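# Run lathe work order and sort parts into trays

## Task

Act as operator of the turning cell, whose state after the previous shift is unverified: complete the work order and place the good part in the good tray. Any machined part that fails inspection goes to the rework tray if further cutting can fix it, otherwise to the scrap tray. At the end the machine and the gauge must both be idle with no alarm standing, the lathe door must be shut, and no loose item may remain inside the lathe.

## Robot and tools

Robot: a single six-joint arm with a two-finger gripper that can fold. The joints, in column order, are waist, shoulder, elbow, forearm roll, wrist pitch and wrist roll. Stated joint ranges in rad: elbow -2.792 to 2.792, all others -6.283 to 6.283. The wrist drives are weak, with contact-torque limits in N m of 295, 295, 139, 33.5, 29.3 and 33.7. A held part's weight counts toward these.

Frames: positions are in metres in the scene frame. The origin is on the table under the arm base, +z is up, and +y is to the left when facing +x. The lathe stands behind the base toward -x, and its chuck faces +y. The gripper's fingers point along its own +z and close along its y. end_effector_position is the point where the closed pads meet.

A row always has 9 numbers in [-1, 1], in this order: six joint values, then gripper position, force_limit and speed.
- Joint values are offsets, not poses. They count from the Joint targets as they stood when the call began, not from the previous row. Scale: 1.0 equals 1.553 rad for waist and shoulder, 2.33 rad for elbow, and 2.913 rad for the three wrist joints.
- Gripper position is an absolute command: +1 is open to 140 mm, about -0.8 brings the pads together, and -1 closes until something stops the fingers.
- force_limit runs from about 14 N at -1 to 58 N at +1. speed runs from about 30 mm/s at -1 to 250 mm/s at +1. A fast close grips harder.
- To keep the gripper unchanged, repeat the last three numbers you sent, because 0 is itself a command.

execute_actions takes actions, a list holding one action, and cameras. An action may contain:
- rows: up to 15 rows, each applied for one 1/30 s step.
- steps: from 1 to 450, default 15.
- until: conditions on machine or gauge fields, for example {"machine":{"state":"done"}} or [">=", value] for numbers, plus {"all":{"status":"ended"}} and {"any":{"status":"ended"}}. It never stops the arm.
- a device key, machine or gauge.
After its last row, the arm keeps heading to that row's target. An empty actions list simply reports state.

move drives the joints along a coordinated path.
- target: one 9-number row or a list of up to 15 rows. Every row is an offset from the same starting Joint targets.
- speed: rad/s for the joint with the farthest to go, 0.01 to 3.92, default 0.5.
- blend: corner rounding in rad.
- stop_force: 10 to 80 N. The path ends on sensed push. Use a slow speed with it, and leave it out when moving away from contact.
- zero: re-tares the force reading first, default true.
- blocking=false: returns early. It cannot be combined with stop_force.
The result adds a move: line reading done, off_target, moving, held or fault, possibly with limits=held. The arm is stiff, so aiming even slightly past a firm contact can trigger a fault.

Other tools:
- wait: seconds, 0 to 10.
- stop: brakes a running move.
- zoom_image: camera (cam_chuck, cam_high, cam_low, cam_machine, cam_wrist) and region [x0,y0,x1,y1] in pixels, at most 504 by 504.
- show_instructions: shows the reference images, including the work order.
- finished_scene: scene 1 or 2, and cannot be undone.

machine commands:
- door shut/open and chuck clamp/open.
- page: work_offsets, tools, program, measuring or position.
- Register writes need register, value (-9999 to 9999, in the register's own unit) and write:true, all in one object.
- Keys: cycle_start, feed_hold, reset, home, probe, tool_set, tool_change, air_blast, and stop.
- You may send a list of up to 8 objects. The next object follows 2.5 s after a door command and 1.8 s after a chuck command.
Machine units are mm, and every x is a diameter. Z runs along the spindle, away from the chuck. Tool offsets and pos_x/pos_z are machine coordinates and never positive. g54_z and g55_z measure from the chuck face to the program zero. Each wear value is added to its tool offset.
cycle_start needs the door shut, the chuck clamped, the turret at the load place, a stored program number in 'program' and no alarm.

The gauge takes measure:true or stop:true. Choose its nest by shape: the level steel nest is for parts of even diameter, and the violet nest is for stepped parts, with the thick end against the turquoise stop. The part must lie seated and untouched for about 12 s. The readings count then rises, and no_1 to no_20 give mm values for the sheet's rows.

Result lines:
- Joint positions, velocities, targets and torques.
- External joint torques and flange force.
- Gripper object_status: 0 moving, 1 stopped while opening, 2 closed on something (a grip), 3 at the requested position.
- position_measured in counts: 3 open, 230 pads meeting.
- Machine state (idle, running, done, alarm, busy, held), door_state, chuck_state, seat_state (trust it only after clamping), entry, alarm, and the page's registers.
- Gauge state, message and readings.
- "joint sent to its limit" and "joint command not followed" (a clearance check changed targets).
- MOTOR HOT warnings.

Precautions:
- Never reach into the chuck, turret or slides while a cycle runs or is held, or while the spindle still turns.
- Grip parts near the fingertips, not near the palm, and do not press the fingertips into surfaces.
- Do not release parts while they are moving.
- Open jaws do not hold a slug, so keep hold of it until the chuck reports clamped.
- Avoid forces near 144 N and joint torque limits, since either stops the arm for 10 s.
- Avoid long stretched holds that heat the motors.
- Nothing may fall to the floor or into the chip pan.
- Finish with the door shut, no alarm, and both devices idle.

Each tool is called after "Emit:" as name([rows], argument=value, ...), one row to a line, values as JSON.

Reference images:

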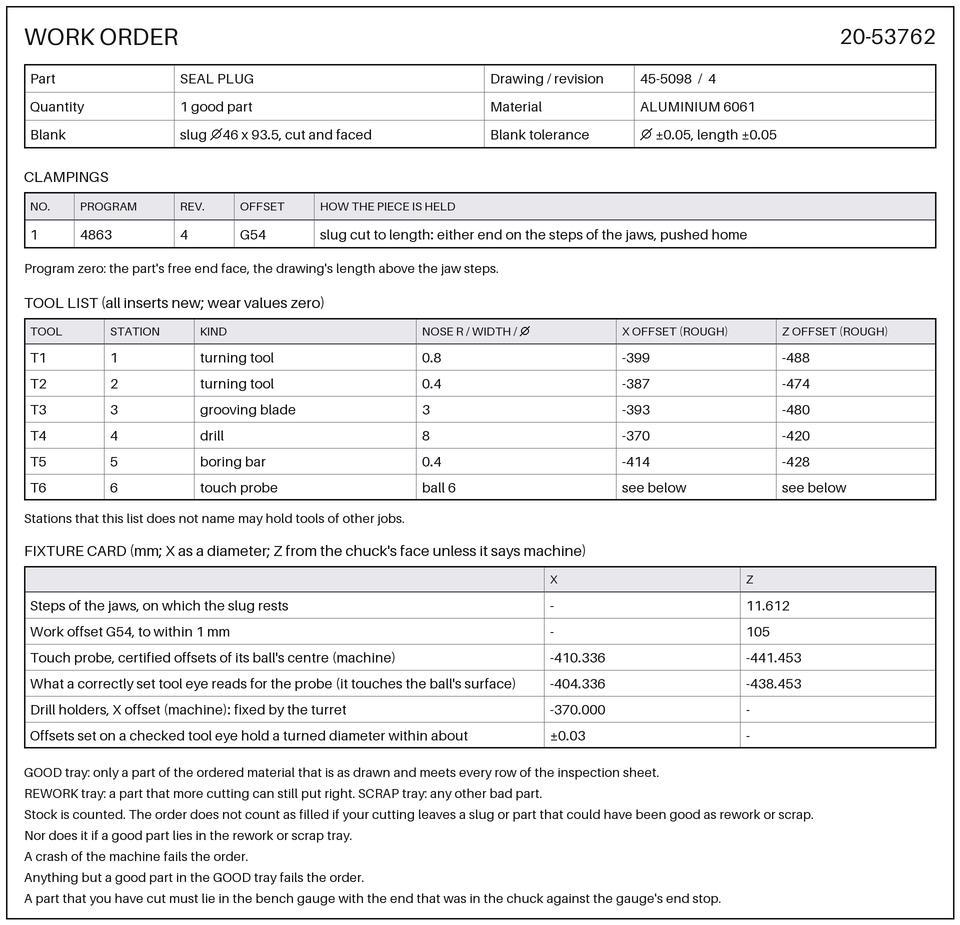

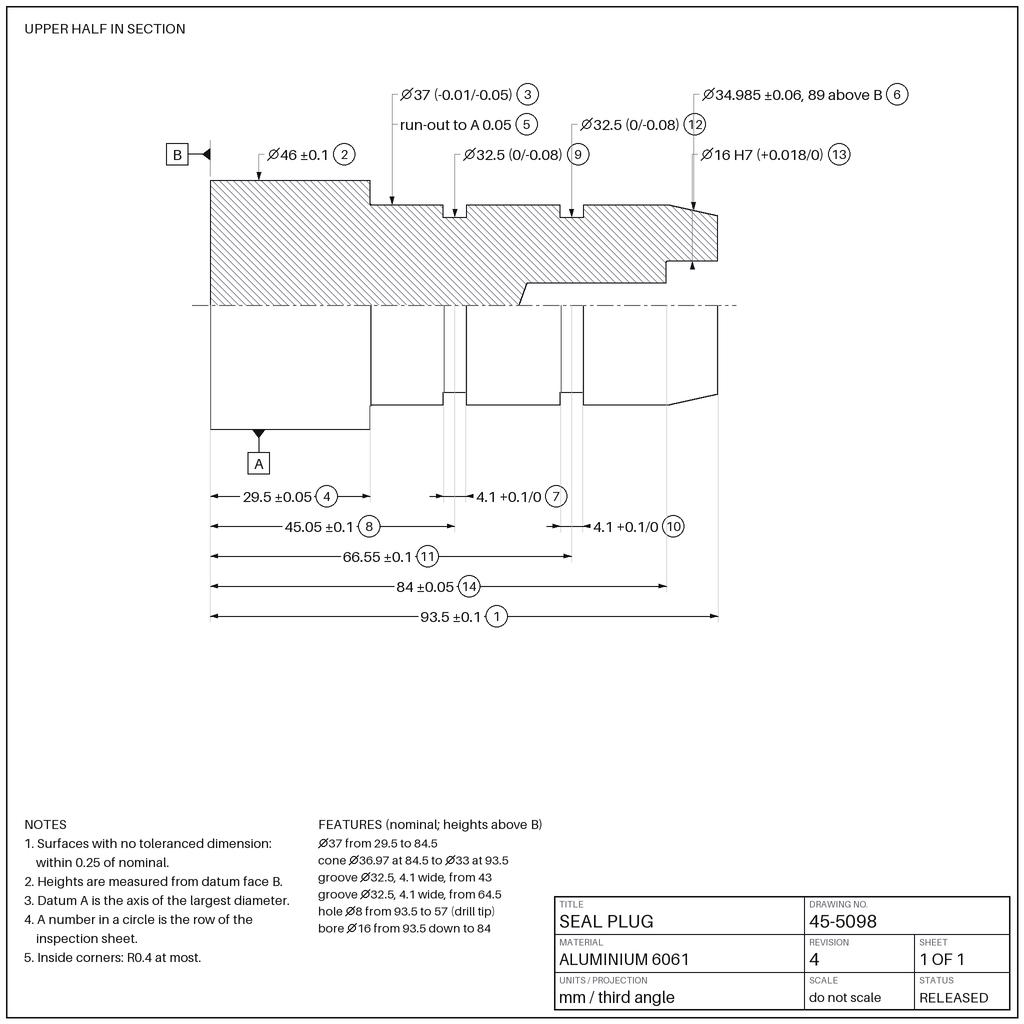

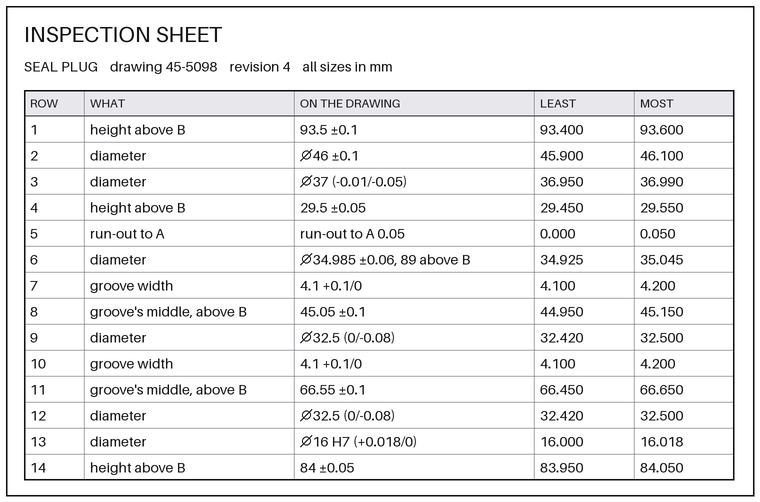

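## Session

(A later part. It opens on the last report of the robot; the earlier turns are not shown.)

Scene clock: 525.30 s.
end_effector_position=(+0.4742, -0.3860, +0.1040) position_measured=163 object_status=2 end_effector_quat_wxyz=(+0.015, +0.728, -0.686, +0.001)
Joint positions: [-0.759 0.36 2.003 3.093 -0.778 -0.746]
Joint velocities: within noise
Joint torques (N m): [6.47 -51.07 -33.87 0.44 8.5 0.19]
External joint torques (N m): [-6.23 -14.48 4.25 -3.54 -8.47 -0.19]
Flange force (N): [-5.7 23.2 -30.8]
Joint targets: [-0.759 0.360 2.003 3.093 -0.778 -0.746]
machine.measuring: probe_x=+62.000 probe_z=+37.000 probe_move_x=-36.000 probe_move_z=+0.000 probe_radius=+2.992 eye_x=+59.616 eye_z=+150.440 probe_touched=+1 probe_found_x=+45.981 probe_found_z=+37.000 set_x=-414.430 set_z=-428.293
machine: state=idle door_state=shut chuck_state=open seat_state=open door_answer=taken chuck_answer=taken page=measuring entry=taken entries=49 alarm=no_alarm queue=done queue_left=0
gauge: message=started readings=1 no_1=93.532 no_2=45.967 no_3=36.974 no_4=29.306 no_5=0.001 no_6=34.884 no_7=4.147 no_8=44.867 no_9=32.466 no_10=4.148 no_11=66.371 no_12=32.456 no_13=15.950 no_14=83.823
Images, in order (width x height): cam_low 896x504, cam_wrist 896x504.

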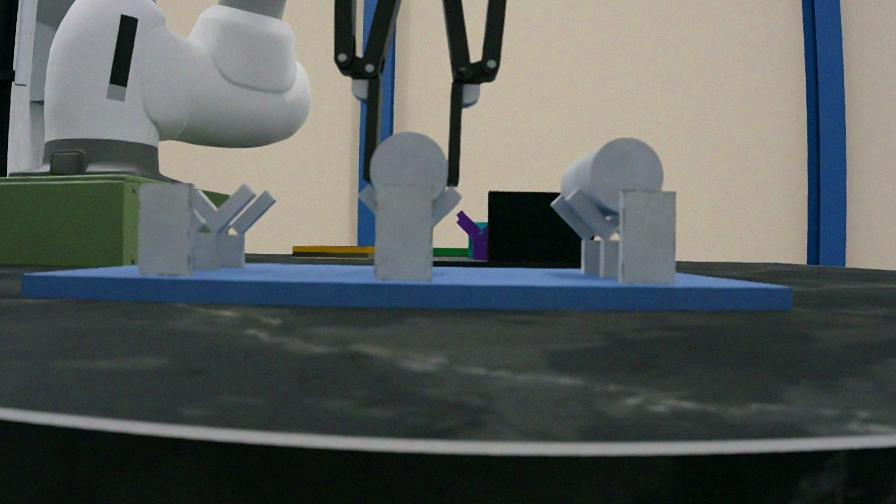

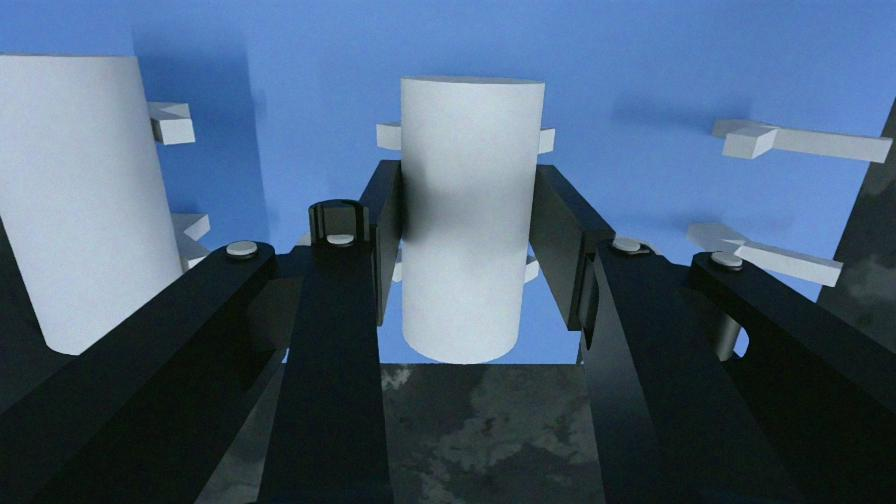

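Emit:
execute_actions([
  {"machine":{"door":"open"},"steps":2},
], cameras=[])

Emit:
move(target=[0,-0.0631,-0.027,0,-0.0553,0,-1,0,-1], speed=0.15, cameras=["cam_wrist"])

Emit:
move(target=[-0.5608,-0.6195,0.1113,0.0163,-0.1926,0.1188,-1,0,-1], speed=0.7, cameras=[])

Emit:
move(target=[-0.9981,-0.2846,0.0288,0,0.0058,0.1373,-1,0,-1], speed=0.9, cameras=["cam_wrist"])

Scene clock: 533.10 s.
end_effector_position=(+0.4742, -0.3860, +0.1040) position_measured=163 object_status=2 end_effector_quat_wxyz=(+0.015, +0.728, -0.686, +0.001)
Joint positions: [-0.759 0.36 2.003 3.093 -0.778 -0.746]
Joint velocities: within noise
Joint torques (N m): [6.32 -50.8 -33.8 0.19 8.46 0.13]
External joint torques (N m): [-5.93 -15.12 4.17 -3.29 -8.43 -0.13]
Flange force (N): [-6.6 23.3 -31.6]
Joint targets: [-0.759 0.360 2.003 3.093 -0.778 -0.746]
Tool commands: gripper/position=-1.0 gripper/force_limit=+0.0 gripper/speed=-1.0
machine.measuring: probe_x=+62.000 probe_z=+37.000 probe_move_x=-36.000 probe_move_z=+0.000 probe_radius=+2.992 eye_x=+59.616 eye_z=+150.440 probe_touched=+1 probe_found_x=+45.981 probe_found_z=+37.000 set_x=-414.430 set_z=-428.293
machine: state=idle door_state=between chuck_state=open seat_state=open door_answer=taken chuck_answer=taken page=measuring entry=taken entries=49 alarm=no_alarm queue=running queue_left=0
gauge: message=started readings=1 no_1=93.532 no_2=45.967 no_3=36.974 no_4=29.306 no_5=0.001 no_6=34.884 no_7=4.147 no_8=44.867 no_9=32.466 no_10=4.148 no_11=66.371 no_12=32.456 no_13=15.950 no_14=83.823
No camera images: "cameras" was empty.

Scene clock: 534.50 s.
end_effector_position=(+0.4734, -0.3880, +0.1907) position_measured=163 object_status=2 end_effector_quat_wxyz=(+0.017, +0.726, -0.688, +0.001)
Joint positions: [-0.759 0.262 1.94 3.093 -0.939 -0.746]
Joint velocities: within noise
Joint torques (N m): [0.44 -61.8 -35.22 -3.46 0.1 0.16]
External joint torques (N m): [-0.16 1.35 1.29 -0.11 -0.07 -0.16]
Flange force (N): [0.0 0.7 2.3]
Joint targets: [-0.759 0.262 1.940 3.093 -0.939 -0.746]
machine.measuring: probe_x=+62.000 probe_z=+37.000 probe_move_x=-36.000 probe_move_z=+0.000 probe_radius=+2.992 eye_x=+59.616 eye_z=+150.440 probe_touched=+1 probe_found_x=+45.981 probe_found_z=+37.000 set_x=-414.430 set_z=-428.293
machine: state=idle door_state=between chuck_state=open seat_state=open door_answer=taken chuck_answer=taken page=measuring entry=taken entries=49 alarm=no_alarm queue=running queue_left=0
gauge: message=started readings=1 no_1=93.532 no_2=45.967 no_3=36.974 no_4=29.306 no_5=0.001 no_6=34.884 no_7=4.147 no_8=44.867 no_9=32.466 no_10=4.148 no_11=66.371 no_12=32.456 no_13=15.950 no_14=83.823
move: done
Images, in order (width x height): cam_wrist 896x504.

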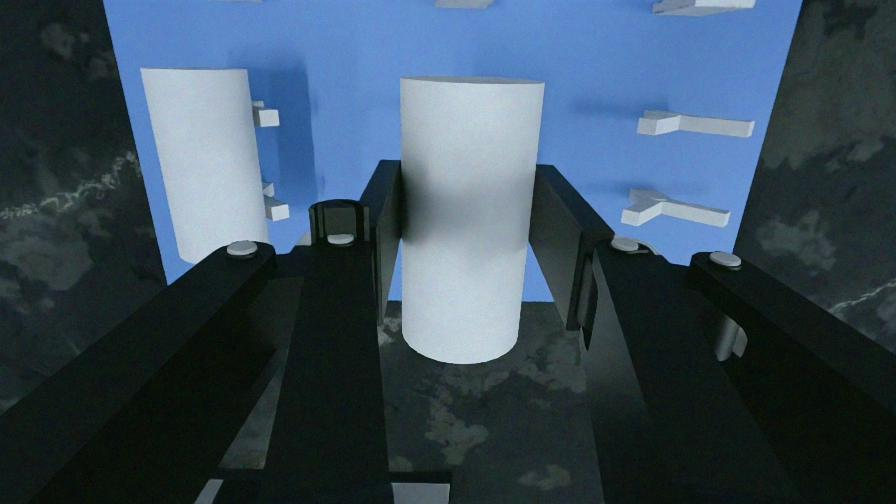

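Scene clock: 536.33 s.
end_effector_position=(+0.0286, -0.2064, +0.4377) position_measured=163 object_status=2 end_effector_quat_wxyz=(-0.013, -0.188, +0.980, -0.068)
Joint positions: [-1.63 -0.7 2.2 3.141 -1.5 -0.4]
Joint velocities: within noise
Joint torques (N m): [-0.8 23.51 -44.45 -4.17 0.72 0.21]
External joint torques (N m): [0.71 0.46 2.22 -0.16 -0.32 -0.21]
Flange force (N): [0.0 0.0 0.0]
Joint targets: [-1.631 -0.701 2.200 3.141 -1.500 -0.400]
machine.measuring: probe_x=+62.000 probe_z=+37.000 probe_move_x=-36.000 probe_move_z=+0.000 probe_radius=+2.992 eye_x=+59.616 eye_z=+150.440 probe_touched=+1 probe_found_x=+45.981 probe_found_z=+37.000 set_x=-414.430 set_z=-428.293
machine: state=idle door_state=open chuck_state=open seat_state=open door_answer=taken chuck_answer=taken page=measuring entry=taken entries=49 alarm=no_alarm queue=done queue_left=0
gauge: message=started readings=1 no_1=93.532 no_2=45.967 no_3=36.974 no_4=29.306 no_5=0.001 no_6=34.884 no_7=4.147 no_8=44.867 no_9=32.466 no_10=4.148 no_11=66.371 no_12=32.456 no_13=15.950 no_14=83.823
move: done
No camera images: "cameras" was empty.

Scene clock: 538.57 s.
end_effector_position=(-0.1107, -0.0349, +0.4655) position_measured=163 object_status=2 end_effector_quat_wxyz=(-0.187, +0.683, +0.682, -0.184)
Joint positions: [-3.181 -1.143 2.267 3.141 -1.484 0]
Joint velocities: within noise
Joint torques (N m): [-0.94 52.58 -41.43 -3.79 2.33 0.25]
External joint torques (N m): [1.03 1.84 2.28 -0.14 -0.94 -0.27]
Flange force (N): [0.0 0.0 0.0]
Joint targets: [-3.181 -1.143 2.267 3.141 -1.484 0.000]
machine.measuring: probe_x=+62.000 probe_z=+37.000 probe_move_x=-36.000 probe_move_z=+0.000 probe_radius=+2.992 eye_x=+59.616 eye_z=+150.440 probe_touched=+1 probe_found_x=+45.981 probe_found_z=+37.000 set_x=-414.430 set_z=-428.293
machine: state=idle door_state=open chuck_state=open seat_state=open door_answer=taken chuck_answer=taken page=measuring entry=taken entries=49 alarm=no_alarm queue=done queue_left=0
gauge: message=started readings=1 no_1=93.532 no_2=45.967 no_3=36.974 no_4=29.306 no_5=0.001 no_6=34.884 no_7=4.147 no_8=44.867 no_9=32.466 no_10=4.148 no_11=66.371 no_12=32.456 no_13=15.950 no_14=83.823
move: done
Images, in order (width x height): cam_wrist 896x504.

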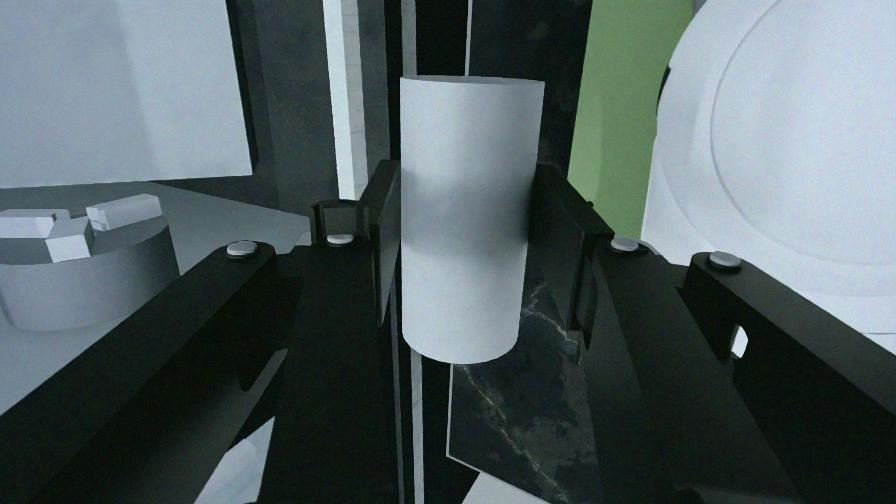

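Emit:
move([
  [-0.0614,0.9192,0.1115,-0.0352,0.9359,0.0113,-1,0,-1],
  [0.0747,0.9789,0.0532,0.0423,0.9215,-0.0155,-1,0,-1],
  [0.1678,0.9885,0.0399,0.0958,0.9197,-0.0361,-1,0,-1],
], speed=[0.6,0.3,0.15], cameras=["cam_chuck","cam_wrist"])

Scene clock: 554.00 s.
end_effector_position=(-0.7587, -0.1493, +0.3058) position_measured=163 object_status=2 end_effector_quat_wxyz=(+0.500, -0.500, -0.502, +0.498)
Joint positions: [-2.92 0.393 2.36 3.42 1.195 -0.106]
Joint velocities: within noise
Joint torques (N m): [-0.15 -58.78 -18.86 -1.94 4.34 0.21]
External joint torques (N m): [0.16 1.72 1.7 0.12 -1.6 -0.26]
Flange force (N): [-0.5 0.2 -0.2]
Joint targets: [-2.920 0.393 2.360 3.420 1.195 -0.106]
machine.measuring: probe_x=+62.000 probe_z=+37.000 probe_move_x=-36.000 probe_move_z=+0.000 probe_radius=+2.992 eye_x=+59.616 eye_z=+150.440 probe_touched=+1 probe_found_x=+45.981 probe_found_z=+37.000 set_x=-414.430 set_z=-428.293
machine: state=idle door_state=open chuck_state=open seat_state=open door_answer=taken chuck_answer=taken page=measuring entry=taken entries=49 alarm=no_alarm queue=done queue_left=0
gauge: message=started readings=1 no_1=93.532 no_2=45.967 no_3=36.974 no_4=29.306 no_5=0.001 no_6=34.884 no_7=4.147 no_8=44.867 no_9=32.466 no_10=4.148 no_11=66.371 no_12=32.456 no_13=15.950 no_14=83.823
move: done
Images, in order (width x height): cam_chuck 896x504, cam_wrist 896x504.

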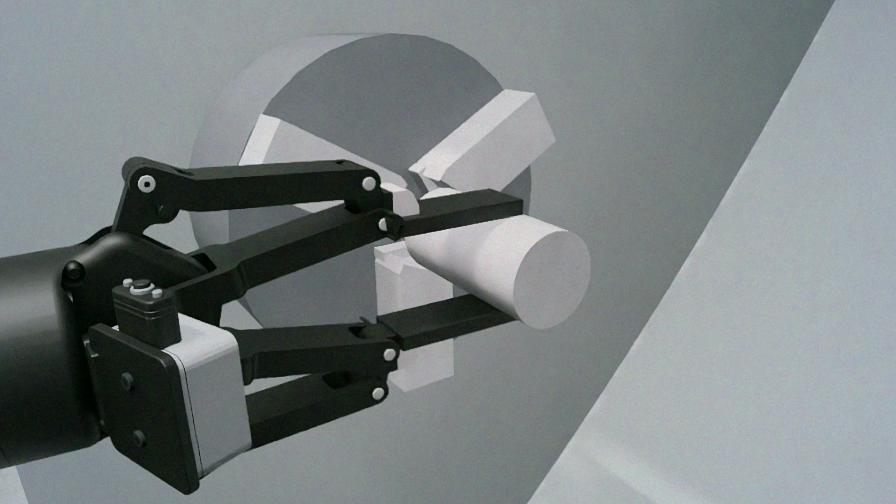

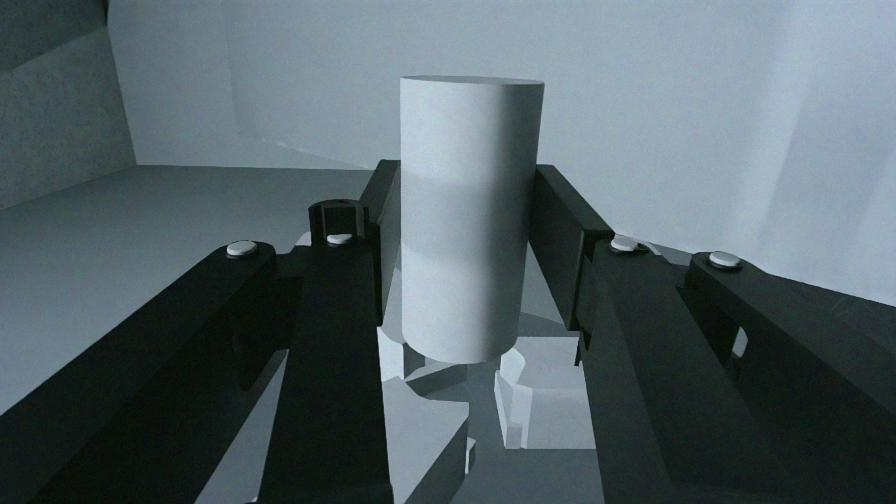

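Emit:
move(target=[0.0794,0.0128,-0.0183,0.0462,-0.0016,-0.0196,-1,0,-1], speed=0.03, stop_force=18, cameras=["cam_wrist"])

Scene clock: 559.67 s.
end_effector_position=(-0.7596, -0.1823, +0.3061) position_measured=163 object_status=2 end_effector_quat_wxyz=(+0.500, -0.500, -0.502, +0.498)
Joint positions: [-2.851 0.404 2.336 3.496 1.193 -0.138]
Joint velocities: within noise
Joint torques (N m): [17.64 -57.58 -33.74 -11.4 2.44 0.24]
External joint torques (N m): [-17.37 -1.18 16.27 9.46 0.31 -0.29]
Flange force (N): [26.4 -1.4 -22.7]
Joint targets: [-2.851 0.404 2.336 3.496 1.193 -0.138]
machine.measuring: probe_x=+62.000 probe_z=+37.000 probe_move_x=-36.000 probe_move_z=+0.000 probe_radius=+2.992 eye_x=+59.616 eye_z=+150.440 probe_touched=+1 probe_found_x=+45.981 probe_found_z=+37.000 set_x=-414.430 set_z=-428.293
machine: state=idle door_state=open chuck_state=open seat_state=open door_answer=taken chuck_answer=taken page=measuring entry=taken entries=49 alarm=no_alarm queue=done queue_left=0
gauge: message=started readings=1 no_1=93.532 no_2=45.967 no_3=36.974 no_4=29.306 no_5=0.001 no_6=34.884 no_7=4.147 no_8=44.867 no_9=32.466 no_10=4.148 no_11=66.371 no_12=32.456 no_13=15.950 no_14=83.823
move: contact; the forearm roll is farthest, 0.059 rad from its target
Images, in order (width x height): cam_wrist 896x504.

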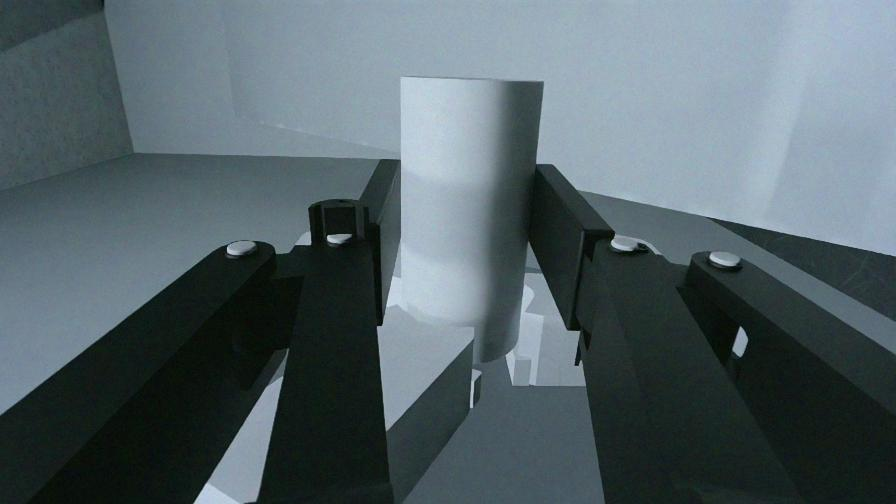

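Emit:
move(target=[0.00014,-0.00016,0.00022,0.00008,0.0001,-0.00004,-1,0,-1], speed=0.05, cameras=[])

Emit:
move(target=[0.02,0.0032,-0.0046,0.0116,-0.0004,-0.005,-1,0,-1], speed=0.02, stop_force=22, zero=false, cameras=[])

Emit:
execute_actions([
  {"machine":{"chuck":"clamp"},"steps":60},
], cameras=["cam_chuck"])

Scene clock: 563.70 s.
end_effector_position=(-0.7593, -0.1822, +0.3061) position_measured=163 object_status=2 end_effector_quat_wxyz=(+0.500, -0.500, -0.502, +0.498)
Joint positions: [-2.851 0.404 2.337 3.496 1.193 -0.138]
Joint velocities: within noise
Joint torques (N m): [19.9 -59.01 -24.96 -10.93 2.74 0.42]
External joint torques (N m): [-19.74 0.53 7.6 9.01 0 -0.46]
Flange force (N): [25.2 -0.4 -4.3]
Joint targets: [-2.851 0.404 2.337 3.496 1.193 -0.138]
machine.measuring: probe_x=+62.000 probe_z=+37.000 probe_move_x=-36.000 probe_move_z=+0.000 probe_radius=+2.992 eye_x=+59.616 eye_z=+150.440 probe_touched=+1 probe_found_x=+45.981 probe_found_z=+37.000 set_x=-414.430 set_z=-428.293
machine: state=idle door_state=open chuck_state=open seat_state=open door_answer=taken chuck_answer=taken page=measuring entry=taken entries=49 alarm=no_alarm queue=done queue_left=0
gauge: message=started readings=1 no_1=93.532 no_2=45.967 no_3=36.974 no_4=29.306 no_5=0.001 no_6=34.884 no_7=4.147 no_8=44.867 no_9=32.466 no_10=4.148 no_11=66.371 no_12=32.456 no_13=15.950 no_14=83.823
move: done
No camera images: "cameras" was empty.

Scene clock: 564.23 s.
end_effector_position=(-0.7593, -0.1822, +0.3061) position_measured=163 object_status=2 end_effector_quat_wxyz=(+0.500, -0.500, -0.502, +0.498)
Joint positions: [-2.851 0.404 2.337 3.496 1.193 -0.138]
Joint velocities: within noise
Joint torques (N m): [20.38 -59.97 -24.44 -10.87 3.1 0.45]
External joint torques (N m): [-20.2 1.55 6.98 8.94 -0.37 -0.5]
Flange force (N): [25.4 0.8 -1.7]
Joint targets: [-2.851 0.404 2.337 3.496 1.193 -0.138]
machine.measuring: probe_x=+62.000 probe_z=+37.000 probe_move_x=-36.000 probe_move_z=+0.000 probe_radius=+2.992 eye_x=+59.616 eye_z=+150.440 probe_touched=+1 probe_found_x=+45.981 probe_found_z=+37.000 set_x=-414.430 set_z=-428.293
machine: state=idle door_state=open chuck_state=open seat_state=open door_answer=taken chuck_answer=taken page=measuring entry=taken entries=49 alarm=no_alarm queue=done queue_left=0
gauge: message=started readings=1 no_1=93.532 no_2=45.967 no_3=36.974 no_4=29.306 no_5=0.001 no_6=34.884 no_7=4.147 no_8=44.867 no_9=32.466 no_10=4.148 no_11=66.371 no_12=32.456 no_13=15.950 no_14=83.823
move: contact; the forearm roll is farthest, 0.034 rad from its target
No camera images: "cameras" was empty.

Scene clock: 566.43 s.
end_effector_position=(-0.7593, -0.1822, +0.3061) position_measured=163 object_status=2 end_effector_quat_wxyz=(+0.500, -0.500, -0.502, +0.498)
Joint positions: [-2.851 0.404 2.337 3.496 1.193 -0.138]
Joint velocities: within noise
Joint torques (N m): [0.27 -52.39 -41.55 -5.96 1.6 0.19]
External joint torques (N m): [-0.04 -5.92 24.23 4.04 1.13 -0.23]
Flange force (N): [10.6 -5.9 -49.6]
Joint targets: [-2.851 0.404 2.337 3.496 1.193 -0.138]
Tool commands: gripper/position=-1.0 gripper/force_limit=+0.0 gripper/speed=-1.0
machine.measuring: probe_x=+62.000 probe_z=+37.000 probe_move_x=-36.000 probe_move_z=+0.000 probe_radius=+2.992 eye_x=+59.616 eye_z=+150.440 probe_touched=+1 probe_found_x=+45.981 probe_found_z=+37.000 set_x=-414.430 set_z=-428.293
machine: state=idle door_state=open chuck_state=clamped seat_state=home door_answer=taken chuck_answer=taken page=measuring entry=taken entries=49 alarm=no_alarm queue=done queue_left=0
gauge: message=started readings=1 no_1=93.532 no_2=45.967 no_3=36.974 no_4=29.306 no_5=0.001 no_6=34.884 no_7=4.147 no_8=44.867 no_9=32.466 no_10=4.148 no_11=66.371 no_12=32.456 no_13=15.950 no_14=83.823
Images, in order (width x height): cam_chuck 896x504.

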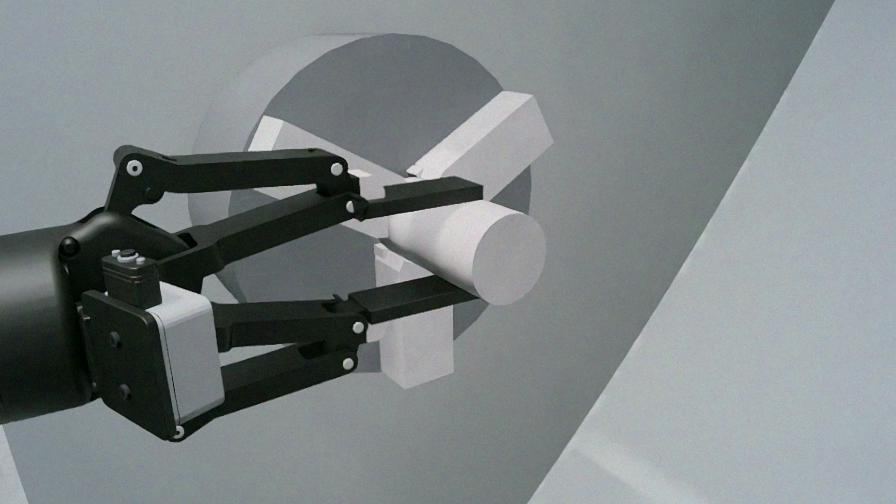

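Emit:
execute_actions([
  {"machine":{"chuck":"open"},"steps":60},
], cameras=[])

Emit:
move(target=[0.00018,-0.0002,0.00028,0.0001,0.00013,-0.00005,-1,0.0,-1], speed=0.05, cameras=[])

Emit:
move(target=[0.02,0.0032,-0.0046,0.0116,-0.0004,-0.005,-1,0,-1], speed=0.02, stop_force=18, zero=false, cameras=[])

Emit:
execute_actions([
  {"machine":{"chuck":"clamp"},"steps":60},
], cameras=[])

Scene clock: 572.50 s.
end_effector_position=(-0.7593, -0.1822, +0.3061) position_measured=163 object_status=2 end_effector_quat_wxyz=(+0.500, -0.500, -0.502, +0.498)
Joint positions: [-2.851 0.404 2.337 3.496 1.193 -0.138]
Joint velocities: within noise
Joint torques (N m): [5.08 -59.38 -19.56 -4.71 3.8 0.19]
External joint torques (N m): [-5.03 1.17 2.18 2.79 -1.06 -0.24]
Flange force (N): [4.9 -0.5 0.0]
Joint targets: [-2.851 0.404 2.337 3.496 1.193 -0.138]
Tool commands: gripper/position=-1.0 gripper/force_limit=+0.0 gripper/speed=-1.0
machine.measuring: probe_x=+62.000 probe_z=+37.000 probe_move_x=-36.000 probe_move_z=+0.000 probe_radius=+2.992 eye_x=+59.616 eye_z=+150.440 probe_touched=+1 probe_found_x=+45.981 probe_found_z=+37.000 set_x=-414.430 set_z=-428.293
machine: state=idle door_state=open chuck_state=open seat_state=home door_answer=taken chuck_answer=taken page=measuring entry=taken entries=49 alarm=no_alarm queue=done queue_left=0
gauge: message=started readings=1 no_1=93.532 no_2=45.967 no_3=36.974 no_4=29.306 no_5=0.001 no_6=34.884 no_7=4.147 no_8=44.867 no_9=32.466 no_10=4.148 no_11=66.371 no_12=32.456 no_13=15.950 no_14=83.823
No camera images: "cameras" was empty.

Scene clock: 573.20 s.
end_effector_position=(-0.7589, -0.1822, +0.3061) position_measured=163 object_status=2 end_effector_quat_wxyz=(+0.500, -0.500, -0.502, +0.498)
Joint positions: [-2.851 0.404 2.337 3.497 1.193 -0.138]
Joint velocities: within noise
Joint torques (N m): [5.37 -60.19 -19.35 -4.74 3.87 0.27]
External joint torques (N m): [-5.3 1.64 2.01 2.83 -1.13 -0.31]
Flange force (N): [5.0 0.3 0.9]
Joint targets: [-2.851 0.404 2.337 3.497 1.193 -0.138]
machine.measuring: probe_x=+62.000 probe_z=+37.000 probe_move_x=-36.000 probe_move_z=+0.000 probe_radius=+2.992 eye_x=+59.616 eye_z=+150.440 probe_touched=+1 probe_found_x=+45.981 probe_found_z=+37.000 set_x=-414.430 set_z=-428.293
machine: state=idle door_state=open chuck_state=open seat_state=home door_answer=taken chuck_answer=taken page=measuring entry=taken entries=49 alarm=no_alarm queue=done queue_left=0
gauge: message=started readings=1 no_1=93.532 no_2=45.967 no_3=36.974 no_4=29.306 no_5=0.001 no_6=34.884 no_7=4.147 no_8=44.867 no_9=32.466 no_10=4.148 no_11=66.371 no_12=32.456 no_13=15.950 no_14=83.823
move: done
No camera images: "cameras" was empty.

Scene clock: 574.17 s.
end_effector_position=(-0.7588, -0.1829, +0.3062) position_measured=163 object_status=2 end_effector_quat_wxyz=(+0.501, -0.500, -0.502, +0.498)
Joint positions: [-2.849 0.404 2.337 3.499 1.193 -0.139]
Joint velocities: within noise
Joint torques (N m): [18.63 -60.62 -23.59 -10.28 3.61 0.32]
External joint torques (N m): [-18.6 2.39 6.13 8.35 -0.88 -0.37]
Flange force (N): [22.6 1.5 0.2]
Joint targets: [-2.849 0.404 2.337 3.499 1.193 -0.139]
machine.measuring: probe_x=+62.000 probe_z=+37.000 probe_move_x=-36.000 probe_move_z=+0.000 probe_radius=+2.992 eye_x=+59.616 eye_z=+150.440 probe_touched=+1 probe_found_x=+45.981 probe_found_z=+37.000 set_x=-414.430 set_z=-428.293
machine: state=idle door_state=open chuck_state=open seat_state=home door_answer=taken chuck_answer=taken page=measuring entry=taken entries=49 alarm=no_alarm queue=done queue_left=0
gauge: message=started readings=1 no_1=93.532 no_2=45.967 no_3=36.974 no_4=29.306 no_5=0.001 no_6=34.884 no_7=4.147 no_8=44.867 no_9=32.466 no_10=4.148 no_11=66.371 no_12=32.456 no_13=15.950 no_14=83.823
move: contact; the forearm roll is farthest, 0.032 rad from its target
No camera images: "cameras" was empty.

Scene clock: 576.37 s.
end_effector_position=(-0.7588, -0.1829, +0.3062) position_measured=163 object_status=2 end_effector_quat_wxyz=(+0.501, -0.500, -0.502, +0.498)
Joint positions: [-2.849 0.404 2.337 3.499 1.193 -0.139]
Joint velocities: within noise
Joint torques (N m): [18.95 -60.28 -22.91 -10.16 3.39 0.36]
External joint torques (N m): [-18.84 1.82 5.48 8.24 -0.65 -0.41]
Flange force (N): [23.1 0.7 0.9]
Joint targets: [-2.849 0.404 2.337 3.499 1.193 -0.139]
Tool commands: gripper/position=-1.0 gripper/force_limit=+0.0 gripper/speed=-1.0
machine.measuring: probe_x=+62.000 probe_z=+37.000 probe_move_x=-36.000 probe_move_z=+0.000 probe_radius=+2.992 eye_x=+59.616 eye_z=+150.440 probe_touched=+1 probe_found_x=+45.981 probe_found_z=+37.000 set_x=-414.430 set_z=-428.293
machine: state=idle door_state=open chuck_state=clamped seat_state=home door_answer=taken chuck_answer=taken page=measuring entry=taken entries=49 alarm=no_alarm queue=done queue_left=0
gauge: message=started readings=1 no_1=93.532 no_2=45.967 no_3=36.974 no_4=29.306 no_5=0.001 no_6=34.884 no_7=4.147 no_8=44.867 no_9=32.466 no_10=4.148 no_11=66.371 no_12=32.456 no_13=15.950 no_14=83.823
No camera images: "cameras" was empty.

Emit:
execute_actions([
  {"rows":[[0,0,0,0,0,0,1,0,-1]],"steps":75},
], cameras=[])

Emit:
move([
  [-0.2746,-0.0764,0.0815,-0.1578,0.0171,0.059,1,0,-1],
  [-0.2131,-0.9955,-0.03,-0.1226,-0.9186,0.0477,1,0,-1],
], speed=0.6, cameras=[])

Emit:
execute_actions([
  {"machine":[{"door":"shut"},{"register":"probe_x","value":62,"write":true},{"register":"probe_z","value":99,"write":true},{"probe":true},{"register":"probe_z","value":33.8,"write":true}],"steps":450,"until":{"machine":{"queue":["!=","running"]}}},
], cameras=[])

Emit:
execute_actions([
  {"machine":[{"probe":true}],"steps":450,"until":{"machine":{"queue":["!=","running"]}}},
], cameras=[])

Emit:
execute_actions([
  {"machine":[{"register":"probe_x","value":25,"write":true},{"register":"probe_z","value":120,"write":true},{"register":"probe_move_x","value":0,"write":true},{"register":"probe_move_z","value":-25,"write":true},{"probe":true}],"steps":450,"until":{"machine":{"queue":["!=","running"]}}},
], cameras=[])

Scene clock: 588.07 s.
end_effector_position=(-0.7588, -0.1829, +0.3062) position_measured=3 object_status=0 end_effector_quat_wxyz=(+0.501, -0.500, -0.502, +0.498)
Joint positions: [-2.849 0.404 2.337 3.499 1.193 -0.139]
Joint velocities: within noise
Joint torques (N m): [-0.45 -57.15 -16.64 -1.85 2.86 0.17]
External joint torques (N m): [0.54 -1.11 -0.51 -0.04 -0.18 -0.22]
Flange force (N): [-1.2 -3.0 -0.2]
Joint targets: [-2.849 0.404 2.337 3.499 1.193 -0.139]
machine.measuring: probe_x=+62.000 probe_z=+37.000 probe_move_x=-36.000 probe_move_z=+0.000 probe_radius=+2.992 eye_x=+59.616 eye_z=+150.440 probe_touched=+1 probe_found_x=+45.981 probe_found_z=+37.000 set_x=-414.430 set_z=-428.293
machine: state=idle door_state=open chuck_state=clamped seat_state=home door_answer=taken chuck_answer=taken page=measuring entry=taken entries=49 alarm=no_alarm queue=done queue_left=0
gauge: message=started readings=1 no_1=93.532 no_2=45.967 no_3=36.974 no_4=29.306 no_5=0.001 no_6=34.884 no_7=4.147 no_8=44.867 no_9=32.466 no_10=4.148 no_11=66.371 no_12=32.456 no_13=15.950 no_14=83.823
No camera images: "cameras" was empty.

Scene clock: 593.93 s.
end_effector_position=(-0.1110, -0.0354, +0.4657) position_measured=3 object_status=3 end_effector_quat_wxyz=(-0.187, +0.682, +0.682, -0.185)
Joint positions: [-3.18 -1.143 2.267 3.142 -1.482 0]
Joint velocities: within noise
Joint torques (N m): [-0.07 53.64 -38.81 -3.94 1.48 0.11]
External joint torques (N m): [0.21 1.09 -0.33 0.01 -0.12 -0.13]
Flange force (N): [0.0 0.0 0.0]
Joint targets: [-3.180 -1.143 2.267 3.142 -1.482 0.000]
machine.measuring: probe_x=+62.000 probe_z=+37.000 probe_move_x=-36.000 probe_move_z=+0.000 probe_radius=+2.992 eye_x=+59.616 eye_z=+150.440 probe_touched=+1 probe_found_x=+45.981 probe_found_z=+37.000 set_x=-414.430 set_z=-428.293
machine: state=idle door_state=open chuck_state=clamped seat_state=home door_answer=taken chuck_answer=taken page=measuring entry=taken entries=49 alarm=no_alarm queue=done queue_left=0
gauge: message=started readings=1 no_1=93.532 no_2=45.967 no_3=36.974 no_4=29.306 no_5=0.001 no_6=34.884 no_7=4.147 no_8=44.867 no_9=32.466 no_10=4.148 no_11=66.371 no_12=32.456 no_13=15.950 no_14=83.823
move: done
No camera images: "cameras" was empty.

Scene clock: 602.37 s.
end_effector_position=(-0.1110, -0.0354, +0.4657) position_measured=3 object_status=3 end_effector_quat_wxyz=(-0.187, +0.682, +0.682, -0.185)
Joint positions: [-3.18 -1.143 2.267 3.142 -1.482 0]
Joint velocities: within noise
Joint torques (N m): [0.18 53.61 -38.97 -3.88 1.44 0.2]
External joint torques (N m): [0.1 1.38 -0.26 -0.05 -0.07 -0.22]
Flange force (N): [0.0 0.0 0.0]
Joint targets: [-3.180 -1.143 2.267 3.142 -1.482 0.000]
Tool commands: gripper/position=+1.0 gripper/force_limit=+0.0 gripper/speed=-1.0
machine.measuring: probe_x=+62.000 probe_z=+33.800 probe_move_x=-36.000 probe_move_z=+0.000 probe_radius=+2.992 eye_x=+59.616 eye_z=+150.440 probe_touched=+1 probe_found_x=+46.020 probe_found_z=+99.000 set_x=-414.430 set_z=-428.293
machine: state=idle door_state=shut chuck_state=clamped seat_state=home door_answer=taken chuck_answer=taken page=measuring entry=taken entries=53 alarm=no_alarm queue=done queue_left=0
gauge: message=started readings=1 no_1=93.532 no_2=45.967 no_3=36.974 no_4=29.306 no_5=0.001 no_6=34.884 no_7=4.147 no_8=44.867 no_9=32.466 no_10=4.148 no_11=66.371 no_12=32.456 no_13=15.950 no_14=83.823
No camera images: "cameras" was empty.

Scene clock: 608.00 s.
end_effector_position=(-0.1110, -0.0354, +0.4657) position_measured=3 object_status=3 end_effector_quat_wxyz=(-0.187, +0.682, +0.682, -0.185)
Joint positions: [-3.18 -1.143 2.267 3.142 -1.482 0]
Joint velocities: within noise
Joint torques (N m): [0.44 53.11 -38.9 -3.81 1.52 0.17]
External joint torques (N m): [-0.21 1.88 -0.19 -0.11 -0.16 -0.2]
Flange force (N): [0.0 0.0 0.0]
Joint targets: [-3.180 -1.143 2.267 3.142 -1.482 0.000]
Tool commands: gripper/position=+1.0 gripper/force_limit=+0.0 gripper/speed=-1.0
machine.measuring: probe_x=+62.000 probe_z=+33.800 probe_move_x=-36.000 probe_move_z=+0.000 probe_radius=+2.992 eye_x=+59.616 eye_z=+150.440 probe_touched=+1 probe_found_x=+46.013 probe_found_z=+33.800 set_x=-414.430 set_z=-428.293
machine: state=idle door_state=shut chuck_state=clamped seat_state=home door_answer=taken chuck_answer=taken page=measuring entry=taken entries=54 alarm=no_alarm queue=done queue_left=0
gauge: message=started readings=1 no_1=93.532 no_2=45.967 no_3=36.974 no_4=29.306 no_5=0.001 no_6=34.884 no_7=4.147 no_8=44.867 no_9=32.466 no_10=4.148 no_11=66.371 no_12=32.456 no_13=15.950 no_14=83.823
No camera images: "cameras" was empty.

Scene clock: 615.13 s.
end_effector_position=(-0.1110, -0.0354, +0.4657) position_measured=3 object_status=3 end_effector_quat_wxyz=(-0.187, +0.682, +0.682, -0.185)
Joint positions: [-3.18 -1.143 2.267 3.142 -1.482 0]
Joint velocities: within noise
Joint torques (N m): [-0.15 53.43 -38.77 -3.85 1.42 0.18]
External joint torques (N m): [0.38 1.42 -0.4 -0.08 -0.06 -0.21]
Flange force (N): [0.0 0.0 0.0]
Joint targets: [-3.180 -1.143 2.267 3.142 -1.482 0.000]
Tool commands: gripper/position=+1.0 gripper/force_limit=+0.0 gripper/speed=-1.0
machine.measuring: probe_x=+25.000 probe_z=+120.000 probe_move_x=+0.000 probe_move_z=-25.000 probe_radius=+2.992 eye_x=+59.616 eye_z=+150.440 probe_touched=+1 probe_found_x=+25.000 probe_found_z=+105.117 set_x=-414.430 set_z=-428.293
machine: state=idle door_state=shut chuck_state=clamped seat_state=home door_answer=taken chuck_answer=taken page=measuring entry=taken entries=59 alarm=no_alarm queue=done queue_left=0
gauge: message=started readings=1 no_1=93.532 no_2=45.967 no_3=36.974 no_4=29.306 no_5=0.001 no_6=34.884 no_7=4.147 no_8=44.867 no_9=32.466 no_10=4.148 no_11=66.371 no_12=32.456 no_13=15.950 no_14=83.823
No camera images: "cameras" was empty.

Emit:
execute_actions([
  {"machine":[{"register":"g54_z","value":105.097,"write":true},{"register":"t1_z_wear","value":0.3,"write":true},{"register":"t2_x_wear","value":0.06,"write":true},{"register":"t2_z_wear","value":0.25,"write":true},{"register":"t3_x","value":-387.296,"write":true},{"register":"t4_z_wear","value":0.3,"write":true},{"register":"t5_x_wear","value":-0.025,"write":true},{"register":"t5_z_wear","value":0.25,"write":true}],"steps":120,"until":{"machine":{"queue":["!=","running"]}}},
], cameras=[])

Emit:
execute_actions([
  {"machine":[{"home":true},{"page":"tools"}],"steps":120,"until":{"machine":{"queue":["!=","running"]}}},
], cameras=[])

Emit:
execute_actions([
  {"machine":[{"page":"work_offsets"}],"steps":15},
], cameras=[])

Scene clock: 620.80 s.
end_effector_position=(-0.1110, -0.0354, +0.4657) position_measured=3 object_status=3 end_effector_quat_wxyz=(-0.187, +0.682, +0.682, -0.185)
Joint positions: [-3.18 -1.143 2.267 3.142 -1.482 0]
Joint velocities: within noise
Joint torques (N m): [0.36 53.29 -38.35 -3.95 1.47 0.27]
External joint torques (N m): [-0.12 1.47 -0.93 0.01 -0.1 -0.3]
Flange force (N): [0.0 0.0 0.0]
Joint targets: [-3.180 -1.143 2.267 3.142 -1.482 0.000]
Tool commands: gripper/position=+1.0 gripper/force_limit=+0.0 gripper/speed=-1.0
machine.measuring: probe_x=+25.000 probe_z=+120.000 probe_move_x=+0.000 probe_move_z=-25.000 probe_radius=+2.992 eye_x=+59.616 eye_z=+150.440 probe_touched=+1 probe_found_x=+25.000 probe_found_z=+105.117 set_x=-414.430 set_z=-428.293
machine: state=idle door_state=shut chuck_state=clamped seat_state=home door_answer=taken chuck_answer=taken page=measuring entry=taken entries=67 alarm=no_alarm queue=done queue_left=0
gauge: message=started readings=1 no_1=93.532 no_2=45.967 no_3=36.974 no_4=29.306 no_5=0.001 no_6=34.884 no_7=4.147 no_8=44.867 no_9=32.466 no_10=4.148 no_11=66.371 no_12=32.456 no_13=15.950 no_14=83.823
No camera images: "cameras" was empty.

Scene clock: 621.27 s.
end_effector_position=(-0.1110, -0.0354, +0.4657) position_measured=3 object_status=3 end_effector_quat_wxyz=(-0.187, +0.682, +0.682, -0.185)
Joint positions: [-3.18 -1.143 2.267 3.142 -1.482 0]
Joint velocities: within noise
Joint torques (N m): [-0.3 53.86 -38.66 -3.85 1.5 0.24]
External joint torques (N m): [0.5 0.72 -0.35 -0.07 -0.14 -0.27]
Flange force (N): [0.0 0.0 0.0]
Joint targets: [-3.180 -1.143 2.267 3.142 -1.482 0.000]
Tool commands: gripper/position=+1.0 gripper/force_limit=+0.0 gripper/speed=-1.0
machine.tools: t1_x=-399.000 t1_x_wear=+0.000 t1_z=-487.643 t1_z_wear=+0.300 t1_radius=+0.800 t1_station=+1.000 t2_x=-387.282 t2_x_wear=+0.060 t2_z=-473.604 t2_z_wear=+0.250 t2_radius=+0.400 t2_station=+2.000 t3_x=-387.296 t3_x_wear=+0.000 t3_z=-479.558 t3_z_wear=+0.000 t3_radius=+0.000 t3_station=+3.000 t4_x=-370.000 t4_x_wear=+0.000 t4_z=-420.019 t4_z_wear=+0.300 t4_radius=+0.000 t4_station=+4.000 t5_x=-414.426 t5_x_wear=-0.025 t5_z=-428.288 t5_z_wear=+0.250 t5_radius=+0.400 t5_station=+5.000 t6_x=-410.336 t6_x_wear=+0.000 t6_z=-441.453 t6_z_wear=+0.000 t6_radius=+3.000 t6_station=+6.000
machine: state=idle door_state=shut chuck_state=clamped seat_state=home door_answer=taken chuck_answer=taken page=tools entry=taken entries=68 alarm=no_alarm queue=done queue_left=0
gauge: message=started readings=1 no_1=93.532 no_2=45.967 no_3=36.974 no_4=29.306 no_5=0.001 no_6=34.884 no_7=4.147 no_8=44.867 no_9=32.466 no_10=4.148 no_11=66.371 no_12=32.456 no_13=15.950 no_14=83.823
No camera images: "cameras" was empty.

Scene clock: 621.97 s.
end_effector_position=(-0.1110, -0.0354, +0.4657) position_measured=3 object_status=3 end_effector_quat_wxyz=(-0.187, +0.682, +0.682, -0.185)
Joint positions: [-3.18 -1.143 2.267 3.142 -1.482 0]
Joint velocities: within noise
Joint torques (N m): [-0.15 53.49 -38.78 -3.92 1.53 0.25]
External joint torques (N m): [0.46 1.4 -0.28 0 -0.17 -0.27]
Flange force (N): [0.0 0.0 0.0]
Joint targets: [-3.180 -1.143 2.267 3.142 -1.482 0.000]
Tool commands: gripper/position=+1.0 gripper/force_limit=+0.0 gripper/speed=-1.0
machine.work_offsets: g54_z=+105.097 g55_z=+0.000
machine: state=idle door_state=shut chuck_state=clamped seat_state=home door_answer=taken chuck_answer=taken page=work_offsets entry=taken entries=68 alarm=no_alarm queue=done queue_left=0
gauge: message=started readings=1 no_1=93.532 no_2=45.967 no_3=36.974 no_4=29.306 no_5=0.001 no_6=34.884 no_7=4.147 no_8=44.867 no_9=32.466 no_10=4.148 no_11=66.371 no_12=32.456 no_13=15.950 no_14=83.823
No camera images: "cameras" was empty.


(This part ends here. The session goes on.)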